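# Set the block on sticks over the blue disc

## Task

Place the block so it rests above the blue disc painted on the table, with the block's centre over the disc. In the final state neither the block nor any of the three sticks may touch the table, and every post must still stand at its starting spot. Any number of arms may help. Finish by releasing the block and moving the arms away.

## Robot and tools

Robots: three identical Kinova Gen3 arms named arm1, arm2 and arm3. Each has seven joints, a Robotiq 2F-85 two-finger gripper and a wrist camera. The hand reaches roughly 1.0 m from the joint 1 axis at full stretch. Room cameras cam_high and cam_low are fixed in the room; wrist cameras are arm1_cam_wrist, arm2_cam_wrist and arm3_cam_wrist.

Frame: one shared scene frame in metres, origin on the floor, +z up. Arm feet (base_link), each facing along its own +x: arm1 x=+0.620 y=+0.000 z=+0.759 quat_wxyz=(+0.024, +0.003, +0.000, -1.000); arm2 x=-0.310 y=+0.539 z=+0.768 quat_wxyz=(+0.858, +0.003, +0.003, -0.513); arm3 x=-0.312 y=-0.539 z=+0.787 quat_wxyz=(+0.856, +0.006, +0.000, +0.516). The table tops beneath the arms are at z=+0.720. The hand point sits between the finger pads, about 2 cm back from the fingertips when shut or half open, 0.5 cm when fully open. Hand z points along the fingers; the fingers open and close along hand y.

move: one action for any subset of arms. Arguments are arm1, arm2, arm3 (each optional) plus cameras. Each arm entry is {"joints": {...}} with absolute joint targets by name, never offsets: joint1_rad to joint7_rad in radians and gripper_m in metres (fingertip gap). Ranges: joint1_rad, joint3_rad, joint5_rad, joint7_rad -69.115 to 69.115; joint2_rad -2.249 to 2.249; joint4_rad -2.579 to 2.579; joint6_rad -2.099 to 2.099; gripper_m 0 to 0.085. Done tolerance is ±0.01 rad for joints, ±0.003 m for the gripper. Meanings: joint1 spins the arm about its foot's vertical axis, positive clockwise from above, 0 pointing along the foot's +x; joint2 is the shoulder, 0 upright, positive tips forward; joint3 twists the upper arm; joint4 is the elbow, 0 straight, positive bends the same way as positive joint2 (joint3 at 0); joint5 twists the forearm; joint6 is the wrist, 0 straight, positive bends like positive joint4 (joint5 at 0); joint7 rolls the hand, positive counter-clockwise viewed from behind the hand. Omitted joints or arms get no new target but may still be driving toward an old one. Unknown keys make the call invalid; out-of-range values get it refused. One arm's joints start and finish together, so the hand can sweep a wide curve. Joint target speed is capped at 1.39 rad/s (joints 1-4) and 1.22 rad/s (joints 5-7); acceleration at 1 and 10 rad/s² respectively. No action exceeds 15 s; after big moves an arm may not yet be at target. cameras: a list of names or "all"; omitted or null means all, [] means none. A move with no action just reports state and images.

wait: seconds from 0 to 10, plus optional cameras; commands nothing, returns state and images.

zoom_image: camera (one name) and region [x0, y0, x1, y1] in pixels of that camera's latest full image, origin top-left, at most 504 by 504. Only cameras in the newest images can be zoomed. Images are 672x504.

finished_scene: scene, the current scene's number. Irreversible; the goal must hold without the robots. After it, make no further calls in that reply.

Reading results: per-arm joint_positions, Joint velocities (rad/s, no gripper; "within noise" when near zero), joint torques (N m, offset, scaled and noisy per unit, positive toward larger joint values), flange force along hand x y z (biased, includes held weight, may say "no reading"). The "move" line gives "done" per arm or its worst status, e.g. time_out. joint_status words: done; off_target (stopped short, may still push); time_out (target dropped, holds in place); not_followed (a collision check withheld the targets; the gripper target still runs; the arm may keep trying). on_its_own lists uncommanded behaviour. Arms not named appear as "as last shown" with "not commanded" status. The "pictures" line gives image order; images may lag the state slightly. If a call is refused or a stop occurs, later move, wait and finished_scene calls in the same reply are skipped.

Gripping: no force control. For the firmest hold, open wide, then close with gripper_m well below the object's width so the fingers travel before contact; re-open and close to tighten.

Hazards: the arms push on through contact and can press hard; a joint held against something may read done early. A torque sensor hitting its limit (joints 1-4: 104.5 N m, joints 5-7: 51.3 N m, held weight included) or a joint drifting over 5 degrees from plan freezes that arm and gripper for 10 s. Motors heat from holding loads, long reach or pushing at unreachable targets: MOTOR HOT appears at 60 °C; at 75 °C the arm sinks under weak braking for 30-60 s (OVER-TEMPERATURE FAULT, keys marked limit_stop_at_motor_heat; resend targets afterwards). Avoid hard presses between arms, including one gripper closing on another's fingers; the collision check can be late and ignores finger-to-finger contact. Do not knock items out of the work area, drop parts, release moving parts, slam into fixed or heavy objects, or squeeze a part still resting on something. Loose objects may occasionally get nudged. The scene keeps running while you think, holding the last commands.

Each tool is called after "Request:" as a command line: name --argument value for each argument, lists and objects as JSON in quotes; but a table of rows of numbers goes row by row, as --pt "numbers of a row", without its own name.

## Session

Request:
move --arm1 '{"joints":{"joint1_rad":0.048,"joint2_rad":0.379,"joint3_rad":0,"joint4_rad":0.839,"joint5_rad":0,"joint6_rad":1.923,"joint7_rad":1.571}}' --arm2 '{"joints":{"joint1_rad":-0.029,"joint2_rad":0.379,"joint3_rad":0,"joint4_rad":0.839,"joint5_rad":0,"joint6_rad":1.923,"joint7_rad":1.571}}' --arm3 '{"joints":{"joint1_rad":0.04,"joint2_rad":0.379,"joint3_rad":0,"joint4_rad":0.839,"joint5_rad":0,"joint6_rad":1.923,"joint7_rad":1.571}}'

Request:
zoom_image --camera "cam_high" --region '[160, 80, 540, 460]'

Scene clock: 2.20 s.
Joint torques (N m): arm1=[-2.48 -14.23 -0.58 -8.59 -0.12 0.29 0.01] | arm2=[0.49 -15.78 -0.51 -9.51 0.08 -0.3 0] | arm3=[1.23 -16.26 -1.15 -7.2 -0.16 -0.32 -0.41]
Flange force (N): arm1=[6.3 -4.8 4.3] | arm2=[5.2 1.0 3.9] | arm3=[-7.4 1.1 -8.7]
move: arm1 done; arm2 done; arm3 done
Joint velocities: within noise
arm1.joint_positions: joint1_rad=+0.048 joint2_rad=+0.379 joint3_rad=+0.000 joint4_rad=+0.839 joint5_rad=+0.000 joint6_rad=+1.923 joint7_rad=+1.571 gripper_m=+0.085
arm1.joint_status: all done
arm1.hand: x=+0.1666 y=+0.0246 z=+1.2292 quat_wxyz=(+0.000, -1.000, -0.001, -0.002) (m; scene frame)
arm2.joint_positions: joint1_rad=-0.029 joint2_rad=+0.379 joint3_rad=+0.000 joint4_rad=+0.839 joint5_rad=+0.000 joint6_rad=+1.923 joint7_rad=+1.571 gripper_m=+0.085
arm2.joint_status: all done
arm2.hand: x=-0.1061 y=+0.1314 z=+1.2374 quat_wxyz=(+0.003, -0.500, -0.866, -0.003) (m; scene frame)
arm3.joint_positions: joint1_rad=+0.040 joint2_rad=+0.379 joint3_rad=+0.000 joint4_rad=+0.839 joint5_rad=+0.000 joint6_rad=+1.923 joint7_rad=+1.571 gripper_m=+0.085
arm3.joint_status: all done
arm3.hand: x=-0.0612 y=-0.1667 z=+1.2622 quat_wxyz=(+0.000, +0.499, -0.866, -0.007) (m; scene frame)
pictures: arm1_cam_wrist, arm2_cam_wrist, arm3_cam_wrist, cam_high, cam_low

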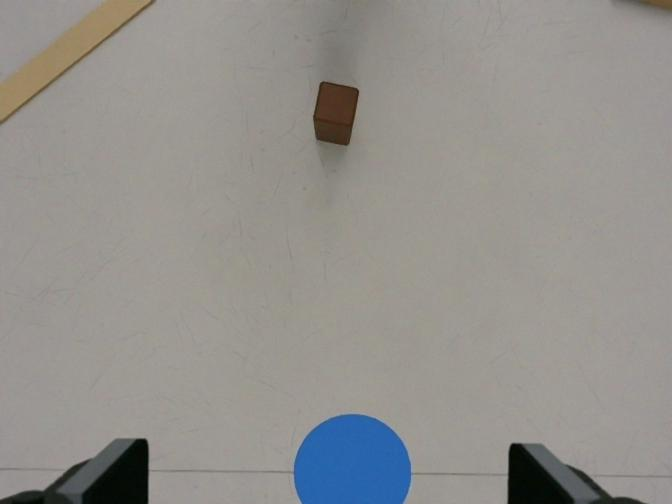

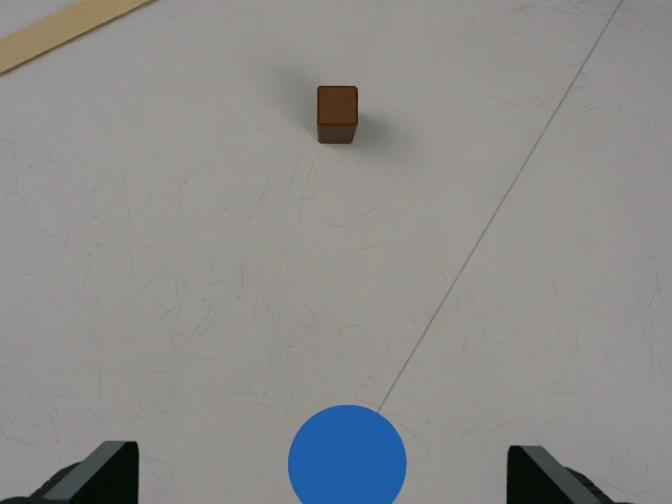

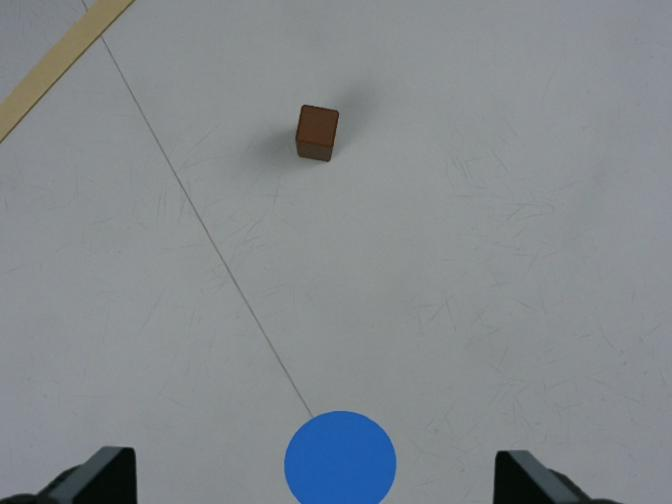

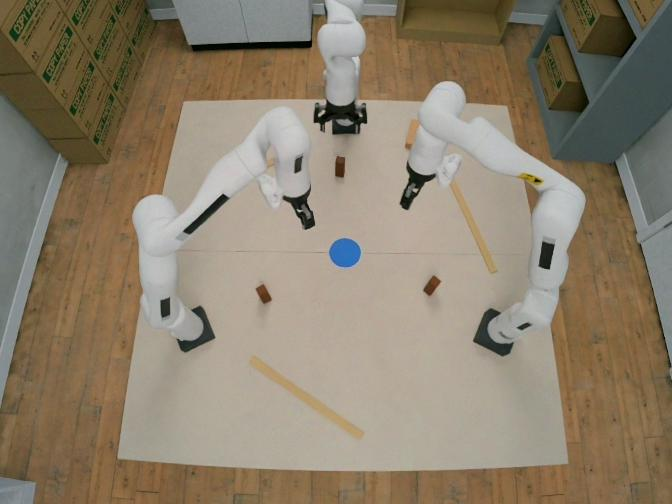

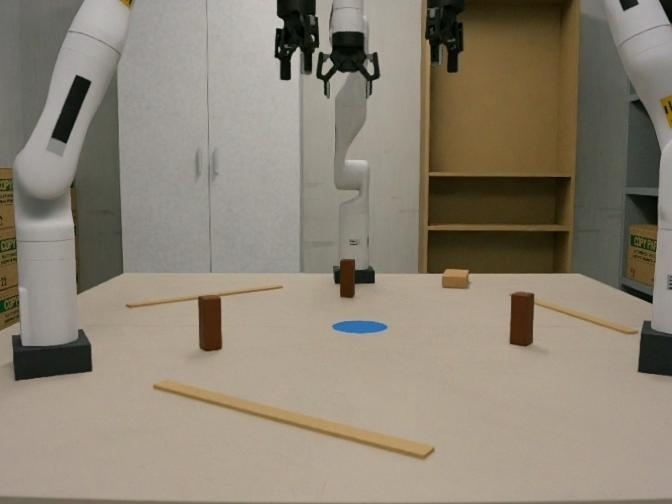

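Scaled by 1.326 from the camera's 672x504 image, which has a finer 960x720 frame.

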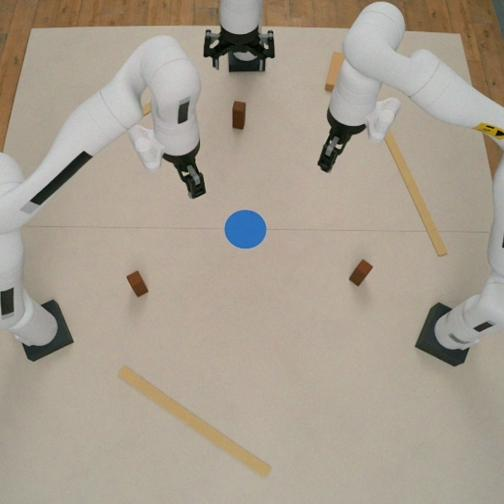

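Request:
move --arm1 '{"joints":{"joint1_rad":0.960,"joint7_rad":1.558,"gripper_m":0.045}}' --arm2 '{"joints":{"joint1_rad":0.9416,"joint7_rad":1.442,"gripper_m":0.045}}' --arm3 '{"joints":{"joint1_rad":0.985,"joint7_rad":1.785,"gripper_m":0.045}}'

Scene clock: 6.00 s.
Joint torques (N m): arm1=[-2.41 -14.25 -0.62 -8.63 -0.14 0.26 0.04] | arm2=[0.59 -15.78 -0.49 -9.54 0.07 -0.31 -0.01] | arm3=[1.28 -16.37 -1.13 -7.2 -0.14 -0.28 -0.43]
Flange force (N): arm1=[6.4 -4.8 4.4] | arm2=[5.3 0.3 4.0] | arm3=[-7.2 -0.5 -8.6]
move: arm1 done; arm2 done; arm3 done
Joint velocities: within noise
arm1.joint_positions: joint1_rad=+0.960 joint2_rad=+0.379 joint3_rad=+0.000 joint4_rad=+0.839 joint5_rad=+0.000 joint6_rad=+1.923 joint7_rad=+1.558 gripper_m=+0.045
arm1.joint_status: all done
arm1.hand: x=+0.3608 y=+0.3717 z=+1.2303 quat_wxyz=(+0.001, -0.895, +0.446, -0.002) (m; scene frame)
arm2.joint_positions: joint1_rad=+0.942 joint2_rad=+0.379 joint3_rad=+0.000 joint4_rad=+0.839 joint5_rad=+0.000 joint6_rad=+1.923 joint7_rad=+1.442 gripper_m=+0.045
arm2.joint_status: all done
arm2.hand: x=-0.5273 y=+0.1390 z=+1.2380 quat_wxyz=(+0.004, -0.879, -0.477, -0.001) (m; scene frame)
arm3.joint_positions: joint1_rad=+0.985 joint2_rad=+0.379 joint3_rad=+0.000 joint4_rad=+0.839 joint5_rad=+0.000 joint6_rad=+1.923 joint7_rad=+1.785 gripper_m=+0.045
arm3.joint_status: all done
arm3.hand: x=+0.1423 y=-0.5238 z=+1.2569 quat_wxyz=(+0.002, +0.157, -0.988, -0.006) (m; scene frame)
pictures: arm1_cam_wrist, arm2_cam_wrist, arm3_cam_wrist, cam_high, cam_low

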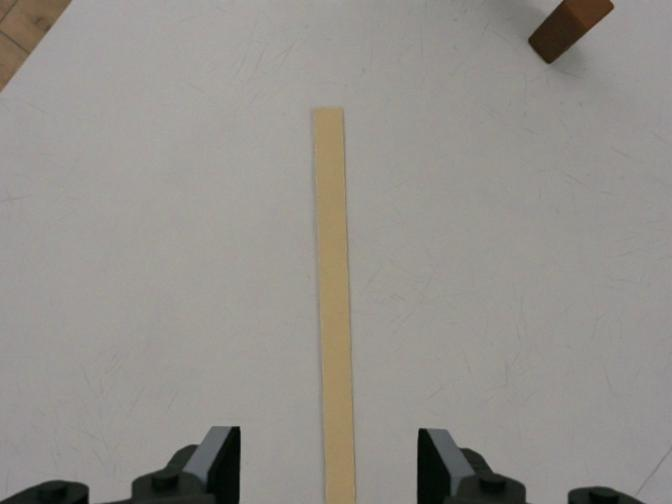

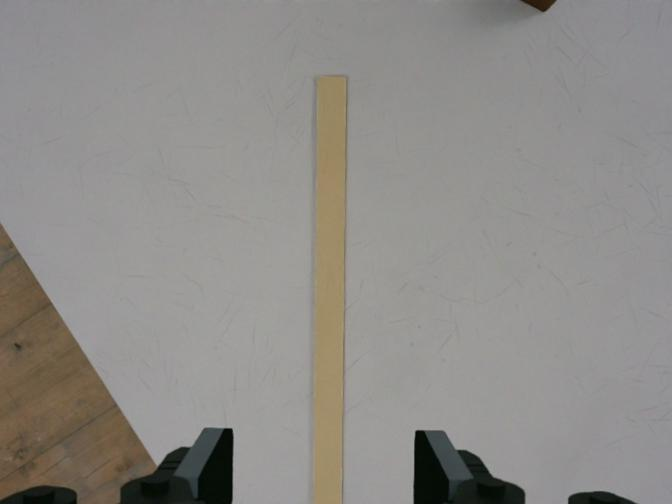

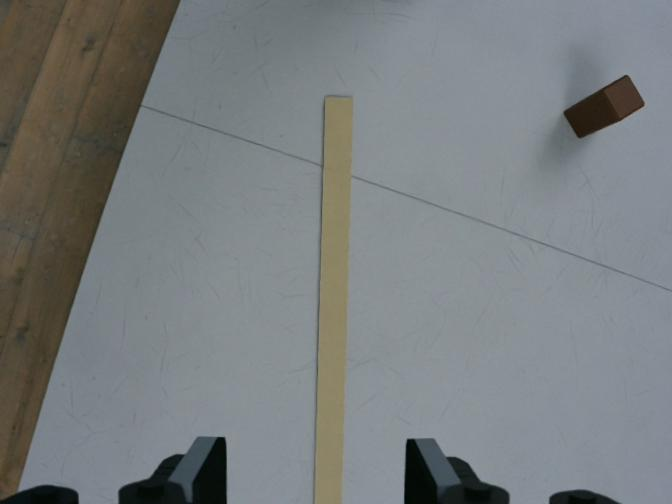

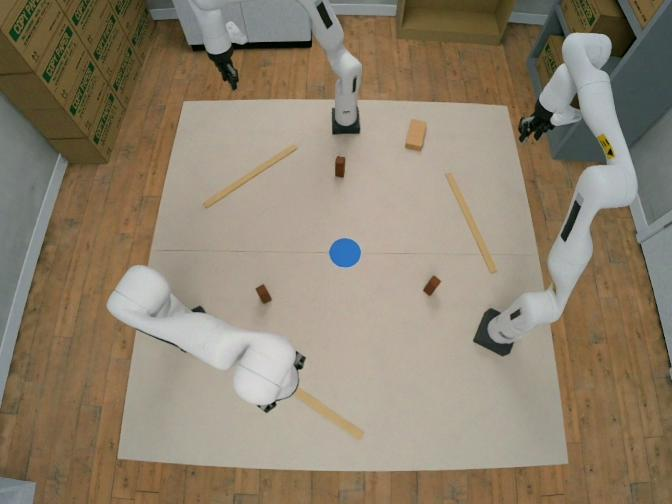

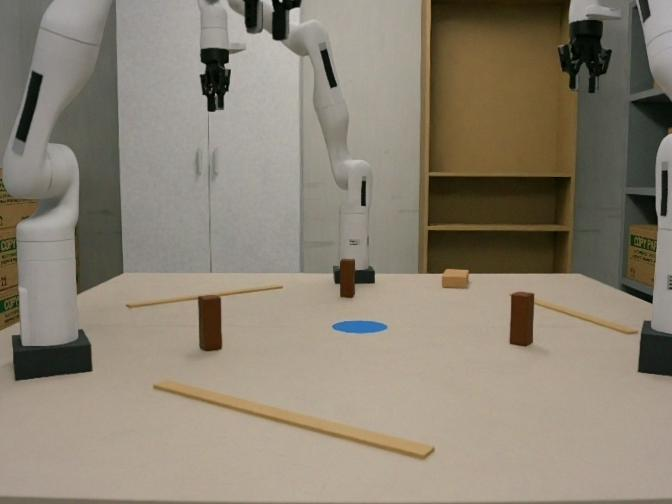

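Request:
move --arm1 '{"joints":{"joint1_rad":0.952,"joint2_rad":0.6764,"joint4_rad":1.8648,"joint6_rad":0.6004,"joint7_rad":1.583}}' --arm2 '{"joints":{"joint1_rad":0.9222,"joint2_rad":0.6600,"joint4_rad":1.9486,"joint6_rad":0.5330,"joint7_rad":1.4156}}' --arm3 '{"joints":{"joint1_rad":0.9508,"joint2_rad":0.7052,"joint4_rad":1.9539,"joint6_rad":0.4825,"joint7_rad":1.728}}' --cameras '["arm1_cam_wrist","arm2_cam_wrist","arm3_cam_wrist"]'

Scene clock: 9.63 s.
Joint torques (N m): arm1=[-2.36 -15.94 -0.45 -4.98 -0.15 0.22 0.03] | arm2=[0.58 -16.78 -0.38 -5.66 0.06 -0.31 -0.01] | arm3=[1.22 -17.57 -1.02 -2.75 -0.13 -0.25 -0.42]
Flange force (N): arm1=[2.8 -5.4 -2.5] | arm2=[3.7 1.1 -1.4] | arm3=[-5.8 1.8 -1.4]
move: arm1 done; arm2 done; arm3 done
Joint velocities: within noise
arm1.joint_positions: joint1_rad=+0.952 joint2_rad=+0.676 joint3_rad=+0.000 joint4_rad=+1.865 joint5_rad=+0.000 joint6_rad=+0.600 joint7_rad=+1.583 gripper_m=+0.045
arm1.joint_status: all done
arm1.hand: x=+0.3662 y=+0.3619 z=+0.7995 quat_wxyz=(+0.001, -0.902, +0.431, -0.002) (m; scene frame)
arm2.joint_positions: joint1_rad=+0.922 joint2_rad=+0.660 joint3_rad=+0.000 joint4_rad=+1.949 joint5_rad=+0.000 joint6_rad=+0.533 joint7_rad=+1.416 gripper_m=+0.045
arm2.joint_status: all done
arm2.hand: x=-0.5064 y=+0.1688 z=+0.8004 quat_wxyz=(+0.004, -0.881, -0.474, -0.001) (m; scene frame)
arm3.joint_positions: joint1_rad=+0.951 joint2_rad=+0.705 joint3_rad=+0.000 joint4_rad=+1.954 joint5_rad=+0.000 joint6_rad=+0.483 joint7_rad=+1.728 gripper_m=+0.045
arm3.joint_status: all done
arm3.hand: x=+0.1064 y=-0.5076 z=+0.7997 quat_wxyz=(+0.002, +0.145, -0.989, -0.006) (m; scene frame)
pictures: arm1_cam_wrist, arm2_cam_wrist, arm3_cam_wrist

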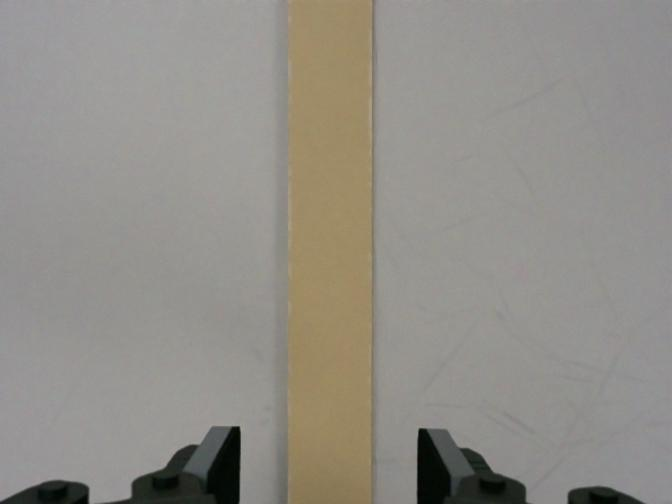

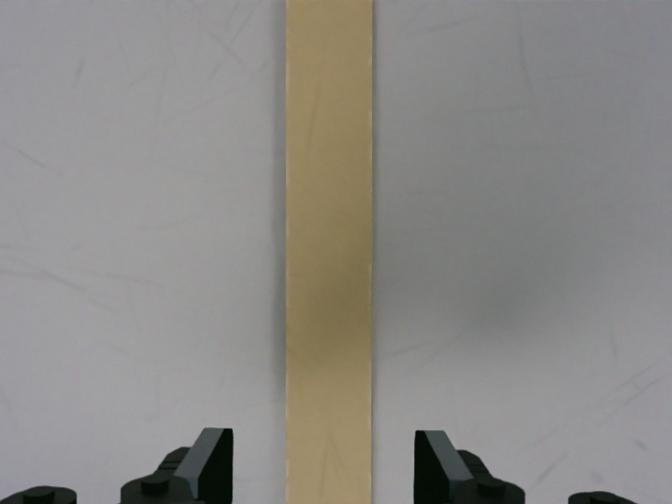

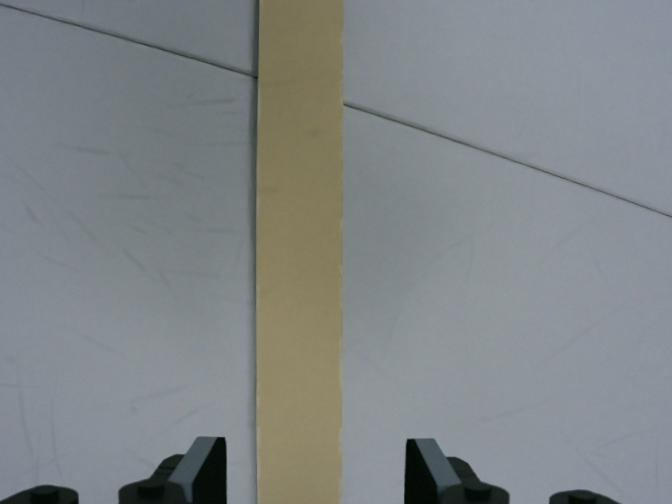

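Request:
move --arm1 '{"joints":{"joint2_rad":0.7921,"joint4_rad":1.8828,"joint6_rad":0.4667}}' --arm2 '{"joints":{"joint2_rad":0.7839,"joint4_rad":1.9641,"joint6_rad":0.3936}}' --arm3 '{"joints":{"joint1_rad":0.9616,"joint2_rad":0.8319,"joint4_rad":1.9607,"joint6_rad":0.3490,"joint7_rad":1.739}}' --cameras '["arm3_cam_wrist","cam_low"]'

Request:
move --arm1 '{"joints":{"gripper_m":0.025}}' --arm2 '{"joints":{"gripper_m":0.025}}' --arm3 '{"joints":{"gripper_m":0.025}}' --cameras '[]'

Scene clock: 10.97 s.
Joint torques (N m): arm1=[-2.43 -16.64 -0.4 -3.98 -0.13 0.22 0.01] | arm2=[0.61 -17.54 -0.32 -4.57 0.07 -0.32 -0.02] | arm3=[1.25 -18.35 -1.04 -1.65 -0.13 -0.28 -0.43]
Flange force (N): arm1=[2.5 -5.7 -2.8] | arm2=[3.7 1.2 -1.9] | arm3=[-6.0 1.9 -0.7]
move: arm1 done; arm2 done; arm3 done
Joint velocities: within noise
arm1.joint_positions: joint1_rad=+0.952 joint2_rad=+0.792 joint3_rad=+0.000 joint4_rad=+1.883 joint5_rad=+0.000 joint6_rad=+0.467 joint7_rad=+1.583 gripper_m=+0.045
arm1.joint_status: all done
arm1.hand: x=+0.3665 y=+0.3619 z=+0.7456 quat_wxyz=(+0.001, -0.902, +0.431, -0.002) (m; scene frame)
arm2.joint_positions: joint1_rad=+0.922 joint2_rad=+0.784 joint3_rad=+0.000 joint4_rad=+1.964 joint5_rad=+0.000 joint6_rad=+0.394 joint7_rad=+1.416 gripper_m=+0.045
arm2.joint_status: all done
arm2.hand: x=-0.5064 y=+0.1693 z=+0.7464 quat_wxyz=(+0.004, -0.881, -0.474, -0.001) (m; scene frame)
arm3.joint_positions: joint1_rad=+0.962 joint2_rad=+0.832 joint3_rad=+0.000 joint4_rad=+1.961 joint5_rad=+0.000 joint6_rad=+0.349 joint7_rad=+1.739 gripper_m=+0.045
arm3.joint_status: all done
arm3.hand: x=+0.1063 y=-0.5115 z=+0.7457 quat_wxyz=(+0.002, +0.146, -0.989, -0.006) (m; scene frame)
pictures: arm3_cam_wrist, cam_low

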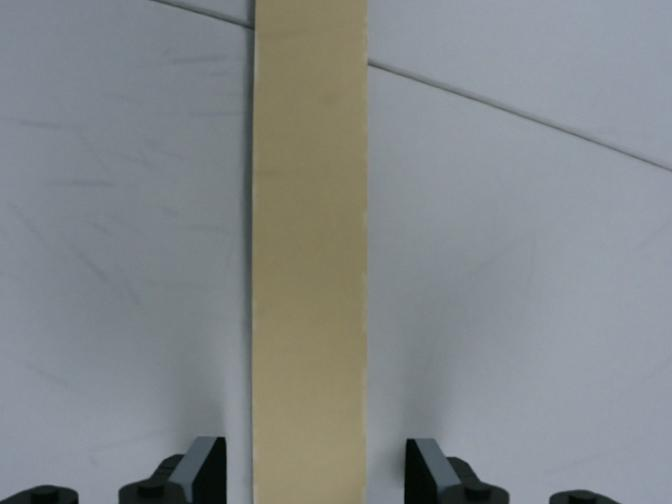

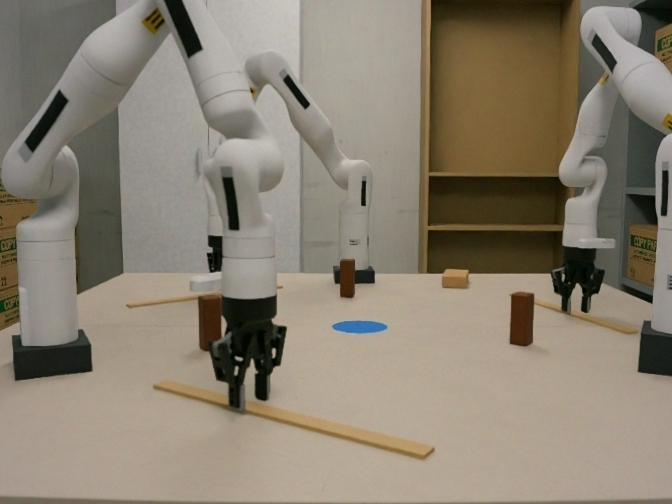

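Scene clock: 12.07 s.
Joint torques (N m): arm1=[-1.2 -11.68 1.02 -2.93 0.32 -0.14 0.02] | arm2=[1.73 -11.14 1.05 -3.01 0.43 -0.37 -0.01] | arm3=[0.58 -13.32 -1.95 -1.94 -0.33 -1.25 -0.41]
Flange force (N): arm1=[3.4 -2.8 -14.9] | arm2=[5.0 3.8 -17.3] | arm3=[-2.8 1.0 -15.1]
move: arm1 done; arm2 done; arm3 done
Joint velocities: within noise
arm1.joint_positions: joint1_rad=+0.952 joint2_rad=+0.792 joint3_rad=+0.000 joint4_rad=+1.883 joint5_rad=+0.000 joint6_rad=+0.467 joint7_rad=+1.583 gripper_m=+0.025
arm1.joint_status: all done
arm1.hand: x=+0.3665 y=+0.3619 z=+0.7456 quat_wxyz=(+0.001, -0.902, +0.431, -0.002) (m; scene frame)
arm2.joint_positions: joint1_rad=+0.922 joint2_rad=+0.784 joint3_rad=+0.000 joint4_rad=+1.964 joint5_rad=+0.000 joint6_rad=+0.394 joint7_rad=+1.416 gripper_m=+0.025
arm2.joint_status: all done
arm2.hand: x=-0.5064 y=+0.1693 z=+0.7464 quat_wxyz=(+0.004, -0.881, -0.474, -0.001) (m; scene frame)
arm3.joint_positions: joint1_rad=+0.962 joint2_rad=+0.832 joint3_rad=+0.000 joint4_rad=+1.961 joint5_rad=+0.000 joint6_rad=+0.349 joint7_rad=+1.739 gripper_m=+0.025
arm3.joint_status: all done
arm3.hand: x=+0.1063 y=-0.5115 z=+0.7457 quat_wxyz=(+0.002, +0.146, -0.989, -0.006) (m; scene frame)
pictures: none
No camera images: "cameras" was empty.

Request:
move --arm1 '{"joints":{"joint2_rad":0.4948,"joint4_rad":1.7720,"joint6_rad":0.8748}}' --arm2 '{"joints":{"joint2_rad":0.4634,"joint4_rad":1.8593,"joint6_rad":0.8189}}' --arm3 '{"joints":{"joint2_rad":0.4994,"joint4_rad":1.8800,"joint6_rad":0.7622}}' --cameras '["cam_low","cam_high"]'

Request:
move --arm1 '{"joints":{"joint1_rad":0.0356,"joint2_rad":0.0678,"joint4_rad":2.3870,"joint6_rad":0.3468,"joint7_rad":1.5412}}' --arm2 '{"joints":{"joint1_rad":-0.0398,"joint2_rad":0.0943,"joint4_rad":2.4003,"joint6_rad":0.3070,"joint7_rad":1.544}}' --arm3 '{"joints":{"joint1_rad":0.0281,"joint2_rad":0.1711,"joint4_rad":2.4347,"joint6_rad":0.1958,"joint7_rad":1.543}}'

Scene clock: 14.97 s.
Joint torques (N m): arm1=[-2.37 -14.74 -0.51 -6.91 -0.09 0.27 0.02] | arm2=[0.58 -15.37 -0.46 -7.64 0.05 -0.31 0] | arm3=[1.28 -16.49 -1.08 -4.99 -0.15 -0.31 -0.43]
Flange force (N): arm1=[3.9 -5.0 -1.4] | arm2=[3.8 0.7 -0.6] | arm3=[-5.5 1.0 -2.1]
move: arm1 done; arm2 done; arm3 done
Joint velocities: within noise
arm1.joint_positions: joint1_rad=+0.952 joint2_rad=+0.495 joint3_rad=+0.000 joint4_rad=+1.772 joint5_rad=+0.000 joint6_rad=+0.875 joint7_rad=+1.583 gripper_m=+0.025
arm1.joint_status: all done
arm1.hand: x=+0.3657 y=+0.3620 z=+0.8995 quat_wxyz=(+0.001, -0.902, +0.431, -0.002) (m; scene frame)
arm2.joint_positions: joint1_rad=+0.922 joint2_rad=+0.463 joint3_rad=+0.000 joint4_rad=+1.859 joint5_rad=+0.000 joint6_rad=+0.819 joint7_rad=+1.416 gripper_m=+0.025
arm2.joint_status: all done
arm2.hand: x=-0.5062 y=+0.1679 z=+0.9004 quat_wxyz=(+0.004, -0.881, -0.474, -0.001) (m; scene frame)
arm3.joint_positions: joint1_rad=+0.962 joint2_rad=+0.499 joint3_rad=+0.000 joint4_rad=+1.880 joint5_rad=+0.000 joint6_rad=+0.762 joint7_rad=+1.739 gripper_m=+0.025
arm3.joint_status: all done
arm3.hand: x=+0.1073 y=-0.5132 z=+0.8997 quat_wxyz=(+0.002, +0.146, -0.989, -0.006) (m; scene frame)
pictures: cam_high, cam_low

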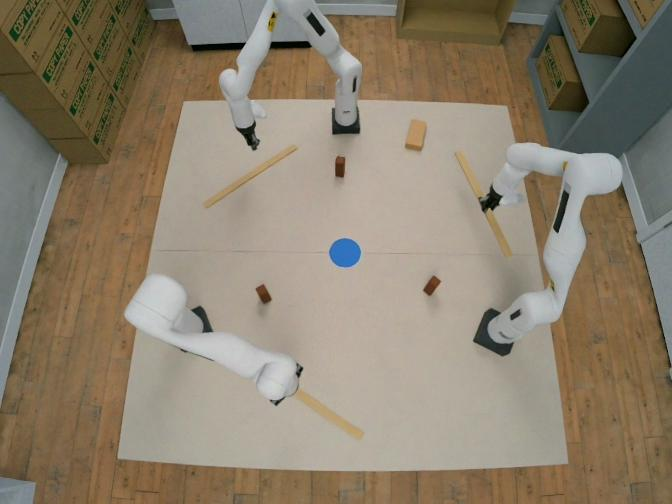

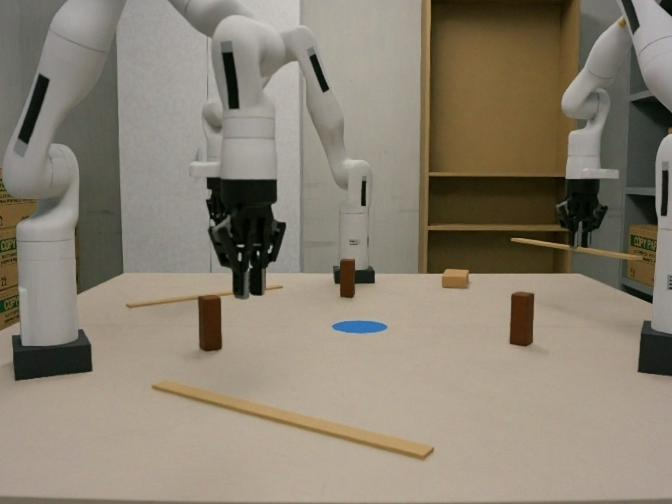

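Scene clock: 17.23 s.
Joint torques (N m): arm1=[-2.43 -6.27 -0.75 -6.71 -0.17 -0.75 0.01] | arm2=[0.49 -7.79 -0.69 -7.42 0.06 -1.28 0] | arm3=[1.26 -9.25 -1.22 -4.46 -0.13 -1.4 -0.41]
Flange force (N): arm1=[2.7 -8.6 -4.5] | arm2=[3.1 2.8 -2.8] | arm3=[-4.6 12.5 -2.2]
move: arm1 done; arm2 done; arm3 done
Joint velocities: within noise
arm1.joint_positions: joint1_rad=+0.036 joint2_rad=+0.068 joint3_rad=+0.000 joint4_rad=+2.387 joint5_rad=+0.000 joint6_rad=+0.347 joint7_rad=+1.541 gripper_m=+0.025
arm1.joint_status: all done
arm1.hand: x=+0.2872 y=+0.0207 z=+0.9248 quat_wxyz=(-0.004, -0.986, +0.008, +0.167) (m; scene frame)
arm2.joint_positions: joint1_rad=-0.040 joint2_rad=+0.094 joint3_rad=+0.000 joint4_rad=+2.400 joint5_rad=+0.000 joint6_rad=+0.307 joint7_rad=+1.544 gripper_m=+0.025
arm2.joint_status: all done
arm2.hand: x=-0.1621 y=+0.2379 z=+0.9247 quat_wxyz=(-0.145, -0.501, -0.850, +0.079) (m; scene frame)
arm3.joint_positions: joint1_rad=+0.028 joint2_rad=+0.171 joint3_rad=+0.000 joint4_rad=+2.435 joint5_rad=+0.000 joint6_rad=+0.196 joint7_rad=+1.543 gripper_m=+0.025
arm3.joint_status: all done
arm3.hand: x=-0.1243 y=-0.2601 z=+0.9242 quat_wxyz=(-0.145, +0.484, -0.858, -0.094) (m; scene frame)
pictures: arm1_cam_wrist, arm2_cam_wrist, arm3_cam_wrist, cam_high, cam_low

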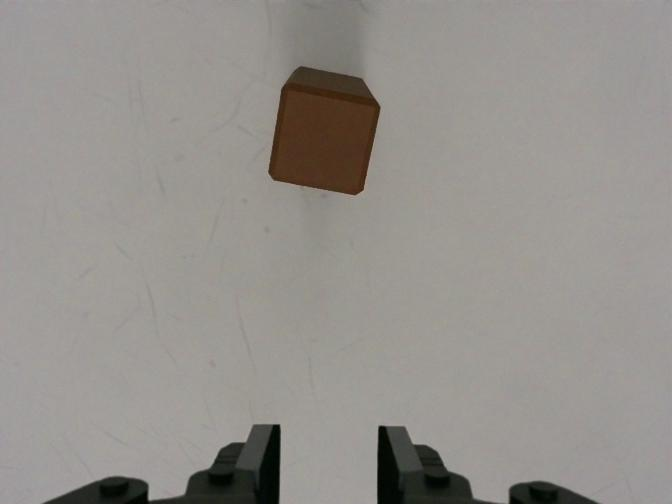

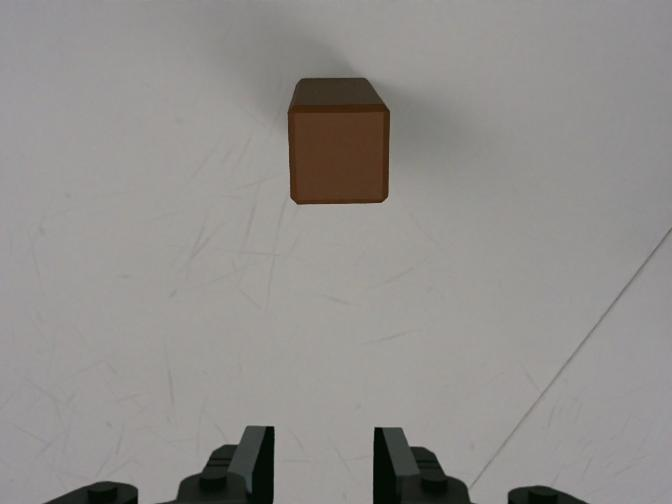

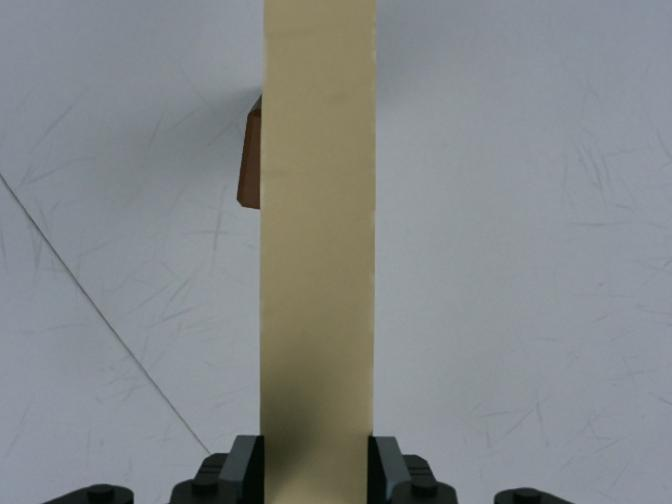

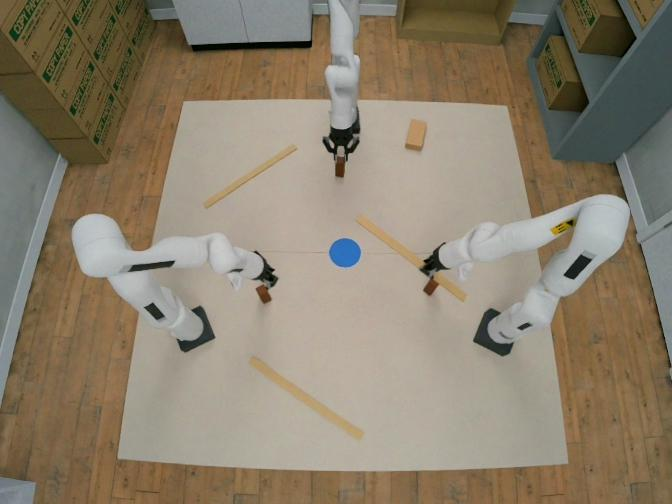

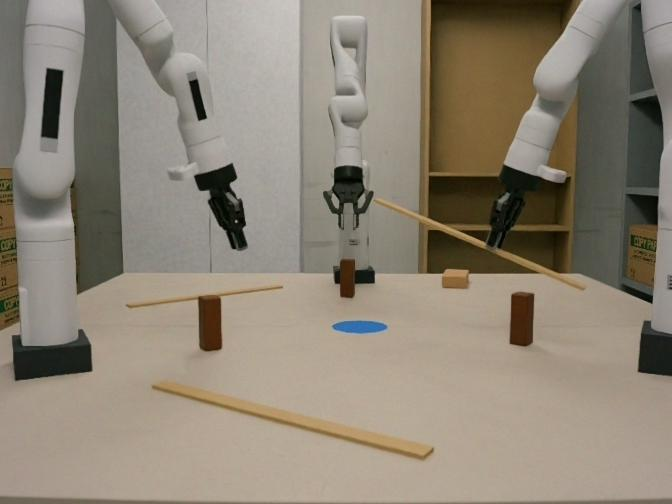

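Request:
move --arm1 '{"joints":{"joint1_rad":0.952,"joint2_rad":0.6764,"joint4_rad":1.8648,"joint6_rad":0.6004,"joint7_rad":1.583,"gripper_m":0.05}}' --arm2 '{"joints":{"joint1_rad":0.9222,"joint2_rad":0.6600,"joint4_rad":1.9486,"joint6_rad":0.5330,"joint7_rad":1.4156,"gripper_m":0.05}}' --cameras '["arm1_cam_wrist","arm2_cam_wrist"]'

Request:
zoom_image --camera "arm1_cam_wrist" --region '[200, 300, 460, 504]'

Scene clock: 20.13 s.
Joint torques (N m): arm1=[-2.38 -15.96 -0.45 -5 -0.13 0.25 0.04] | arm2=[0.57 -16.77 -0.37 -5.65 0.06 -0.3 0.01] | arm3=[1.3 -9.3 -1.21 -4.47 -0.14 -1.43 -0.42]
Flange force (N): arm1=[2.9 -5.4 -2.4] | arm2=[3.7 1.1 -1.4] | arm3=[-4.7 12.7 -2.2]
move: arm1 done; arm2 done
Joint velocities: within noise
arm1.joint_positions: joint1_rad=+0.952 joint2_rad=+0.676 joint3_rad=+0.000 joint4_rad=+1.865 joint5_rad=+0.000 joint6_rad=+0.600 joint7_rad=+1.583 gripper_m=+0.050
arm1.joint_status: all done
arm1.hand: x=+0.3662 y=+0.3619 z=+0.7995 quat_wxyz=(+0.001, -0.902, +0.431, -0.002) (m; scene frame)
arm2.joint_positions: joint1_rad=+0.922 joint2_rad=+0.660 joint3_rad=+0.000 joint4_rad=+1.949 joint5_rad=+0.000 joint6_rad=+0.533 joint7_rad=+1.416 gripper_m=+0.050
arm2.joint_status: all done
arm2.hand: x=-0.5064 y=+0.1688 z=+0.8004 quat_wxyz=(+0.004, -0.881, -0.474, -0.001) (m; scene frame)
arm3: as last shown
pictures: arm1_cam_wrist, arm2_cam_wrist

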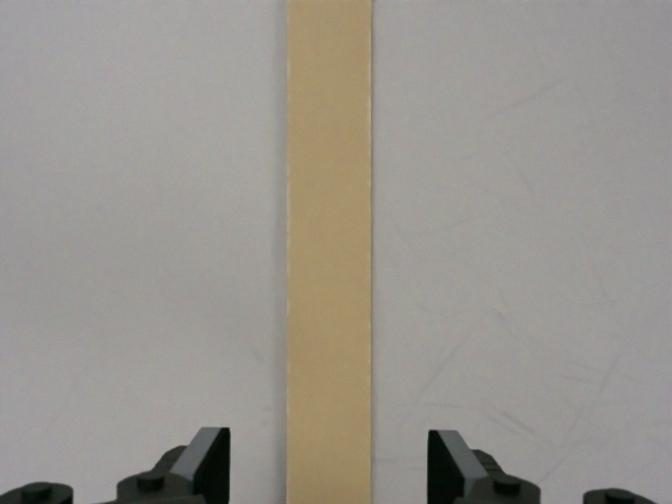

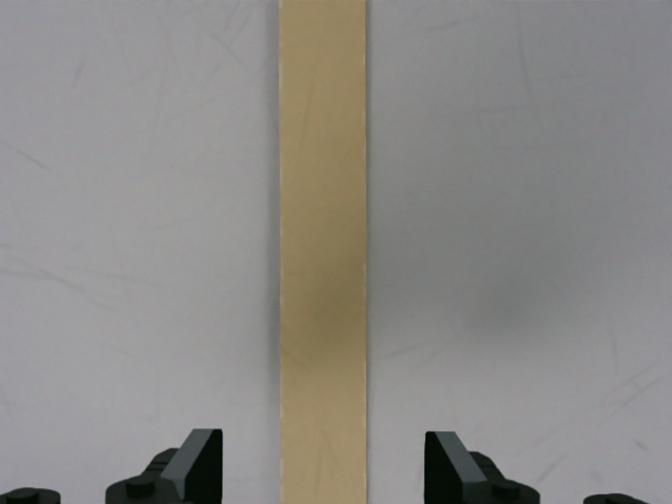

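Scaled by 1.938.

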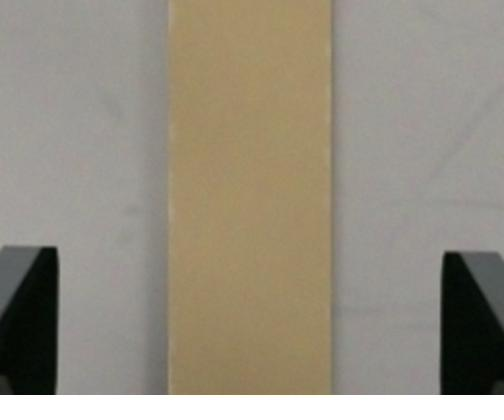

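Request:
move --arm1 '{"joints":{"joint2_rad":0.7979,"joint4_rad":1.8829,"joint6_rad":0.4608,"gripper_m":0.042}}' --arm2 '{"joints":{"joint2_rad":0.7917,"joint4_rad":1.9642,"joint6_rad":0.3857,"gripper_m":0.042}}' --cameras '[]'

Request:
move --arm1 '{"joints":{"gripper_m":0.024}}' --arm2 '{"joints":{"gripper_m":0.024}}' --cameras '[]'

Request:
move --arm1 '{"joints":{"joint2_rad":0.4948,"joint4_rad":1.7720,"joint6_rad":0.8748}}' --arm2 '{"joints":{"joint2_rad":0.4634,"joint4_rad":1.8593,"joint6_rad":0.8189}}'

Scene clock: 21.40 s.
Joint torques (N m): arm1=[-2.41 -16.7 -0.38 -3.89 -0.12 0.26 0.01] | arm2=[0.61 -17.57 -0.34 -4.55 0.06 -0.32 -0.02] | arm3=[1.31 -9.28 -1.18 -4.47 -0.12 -1.41 -0.42]
Flange force (N): arm1=[2.4 -5.7 -2.7] | arm2=[3.8 1.2 -1.9] | arm3=[-4.7 12.7 -2.1]
move: arm1 done; arm2 done
Joint velocities: within noise
arm1.joint_positions: joint1_rad=+0.952 joint2_rad=+0.798 joint3_rad=+0.000 joint4_rad=+1.883 joint5_rad=+0.000 joint6_rad=+0.461 joint7_rad=+1.583 gripper_m=+0.042
arm1.joint_status: all done
arm1.hand: x=+0.3665 y=+0.3619 z=+0.7430 quat_wxyz=(+0.001, -0.902, +0.431, -0.002) (m; scene frame)
arm2.joint_positions: joint1_rad=+0.922 joint2_rad=+0.792 joint3_rad=+0.000 joint4_rad=+1.964 joint5_rad=+0.000 joint6_rad=+0.386 joint7_rad=+1.416 gripper_m=+0.042
arm2.joint_status: all done
arm2.hand: x=-0.5064 y=+0.1693 z=+0.7431 quat_wxyz=(+0.004, -0.881, -0.474, -0.001) (m; scene frame)
arm3: as last shown
pictures: none
No camera images: "cameras" was empty.

Scene clock: 22.33 s.
Joint torques (N m): arm1=[-2.41 -9.7 -0.52 -4.3 -0.17 -1.43 -0.05] | arm2=[0.83 -11.16 -0.14 -4.64 0.04 -1.48 -0.11] | arm3=[1.3 -9.25 -1.21 -4.48 -0.14 -1.4 -0.43]
Flange force (N): arm1=[7.5 -5.4 -22.3] | arm2=[7.5 1.1 -20.0] | arm3=[-4.6 12.6 -2.2]
move: arm1 done; arm2 done
Joint velocities: within noise
arm1.joint_positions: joint1_rad=+0.952 joint2_rad=+0.798 joint3_rad=+0.000 joint4_rad=+1.883 joint5_rad=+0.000 joint6_rad=+0.461 joint7_rad=+1.583 gripper_m=+0.025
arm1.joint_status: all done
arm1.hand: x=+0.3665 y=+0.3619 z=+0.7430 quat_wxyz=(+0.001, -0.902, +0.431, -0.002) (m; scene frame)
arm2.joint_positions: joint1_rad=+0.922 joint2_rad=+0.792 joint3_rad=+0.000 joint4_rad=+1.964 joint5_rad=+0.000 joint6_rad=+0.386 joint7_rad=+1.416 gripper_m=+0.026
arm2.joint_status: all done
arm2.hand: x=-0.5064 y=+0.1693 z=+0.7431 quat_wxyz=(+0.004, -0.881, -0.474, -0.001) (m; scene frame)
arm3: as last shown
pictures: none
No camera images: "cameras" was empty.

Scene clock: 23.77 s.
Joint torques (N m): arm1=[-2.42 -15.01 -0.52 -7.1 -0.15 0.23 0.02] | arm2=[0.59 -15.63 -0.46 -7.79 0.07 -0.35 0] | arm3=[1.31 -9.29 -1.19 -4.48 -0.13 -1.43 -0.42]
Flange force (N): arm1=[4.0 -5.1 -0.8] | arm2=[3.8 0.7 -0.1] | arm3=[-4.7 12.8 -2.2]
move: arm1 done; arm2 done
Joint velocities: within noise
arm1.joint_positions: joint1_rad=+0.952 joint2_rad=+0.495 joint3_rad=+0.000 joint4_rad=+1.772 joint5_rad=+0.000 joint6_rad=+0.875 joint7_rad=+1.583 gripper_m=+0.025
arm1.joint_status: all done
arm1.hand: x=+0.3657 y=+0.3619 z=+0.8995 quat_wxyz=(+0.001, -0.902, +0.431, -0.002) (m; scene frame)
arm2.joint_positions: joint1_rad=+0.922 joint2_rad=+0.463 joint3_rad=+0.000 joint4_rad=+1.859 joint5_rad=+0.000 joint6_rad=+0.819 joint7_rad=+1.416 gripper_m=+0.026
arm2.joint_status: all done
arm2.hand: x=-0.5062 y=+0.1679 z=+0.9004 quat_wxyz=(+0.004, -0.881, -0.474, -0.001) (m; scene frame)
arm3: as last shown
pictures: arm1_cam_wrist, arm2_cam_wrist, arm3_cam_wrist, cam_high, cam_low

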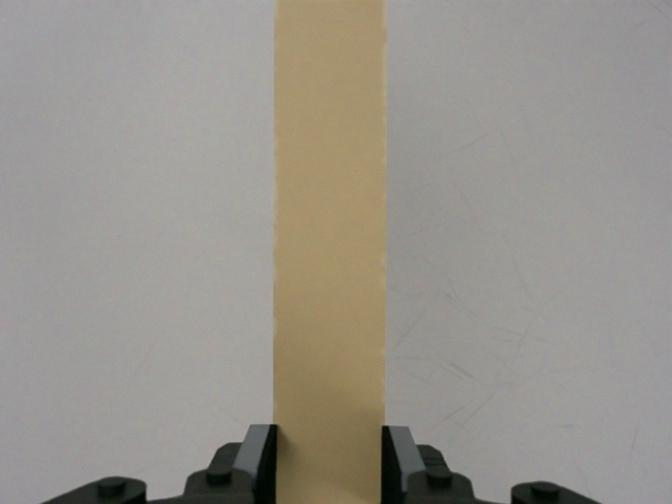

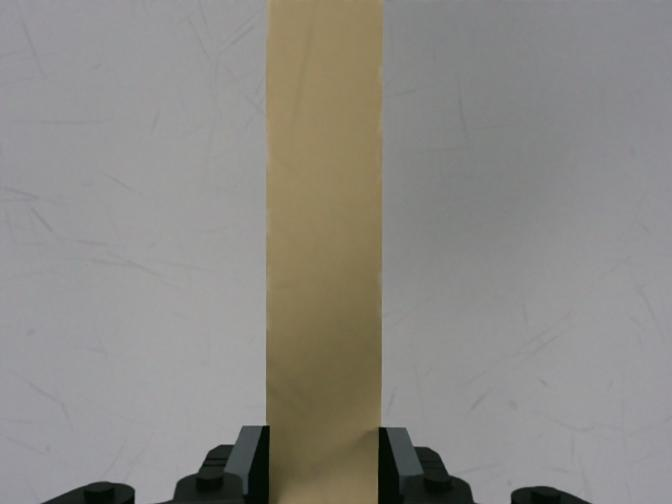

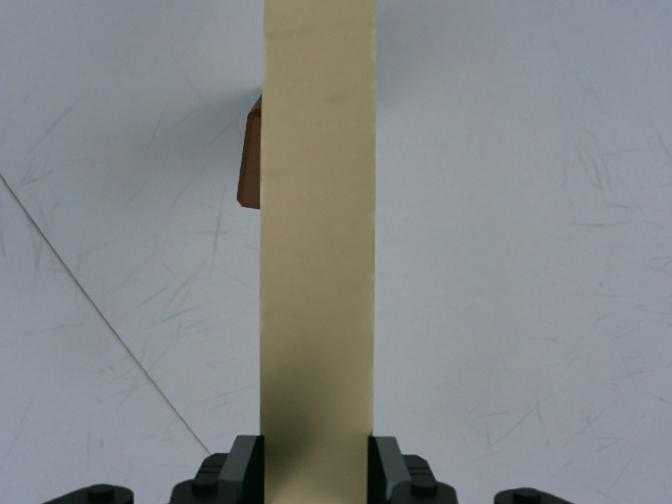

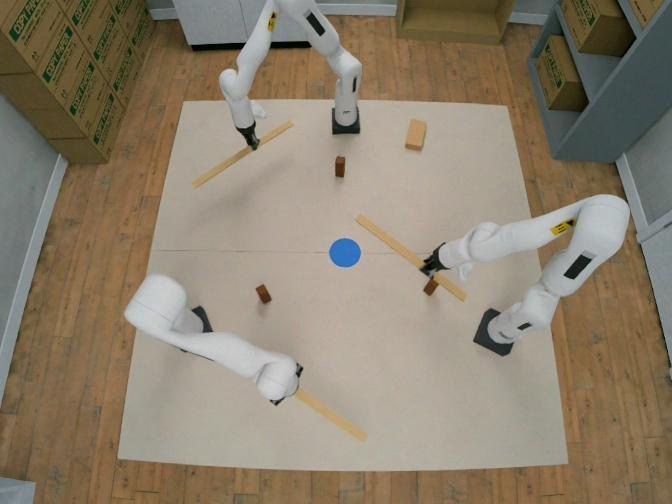

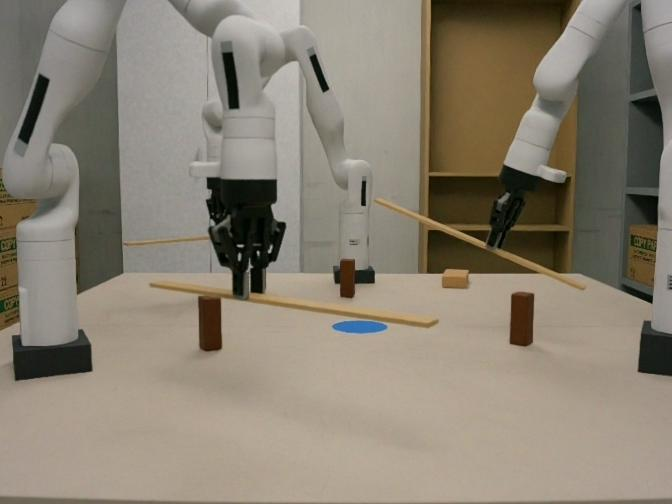

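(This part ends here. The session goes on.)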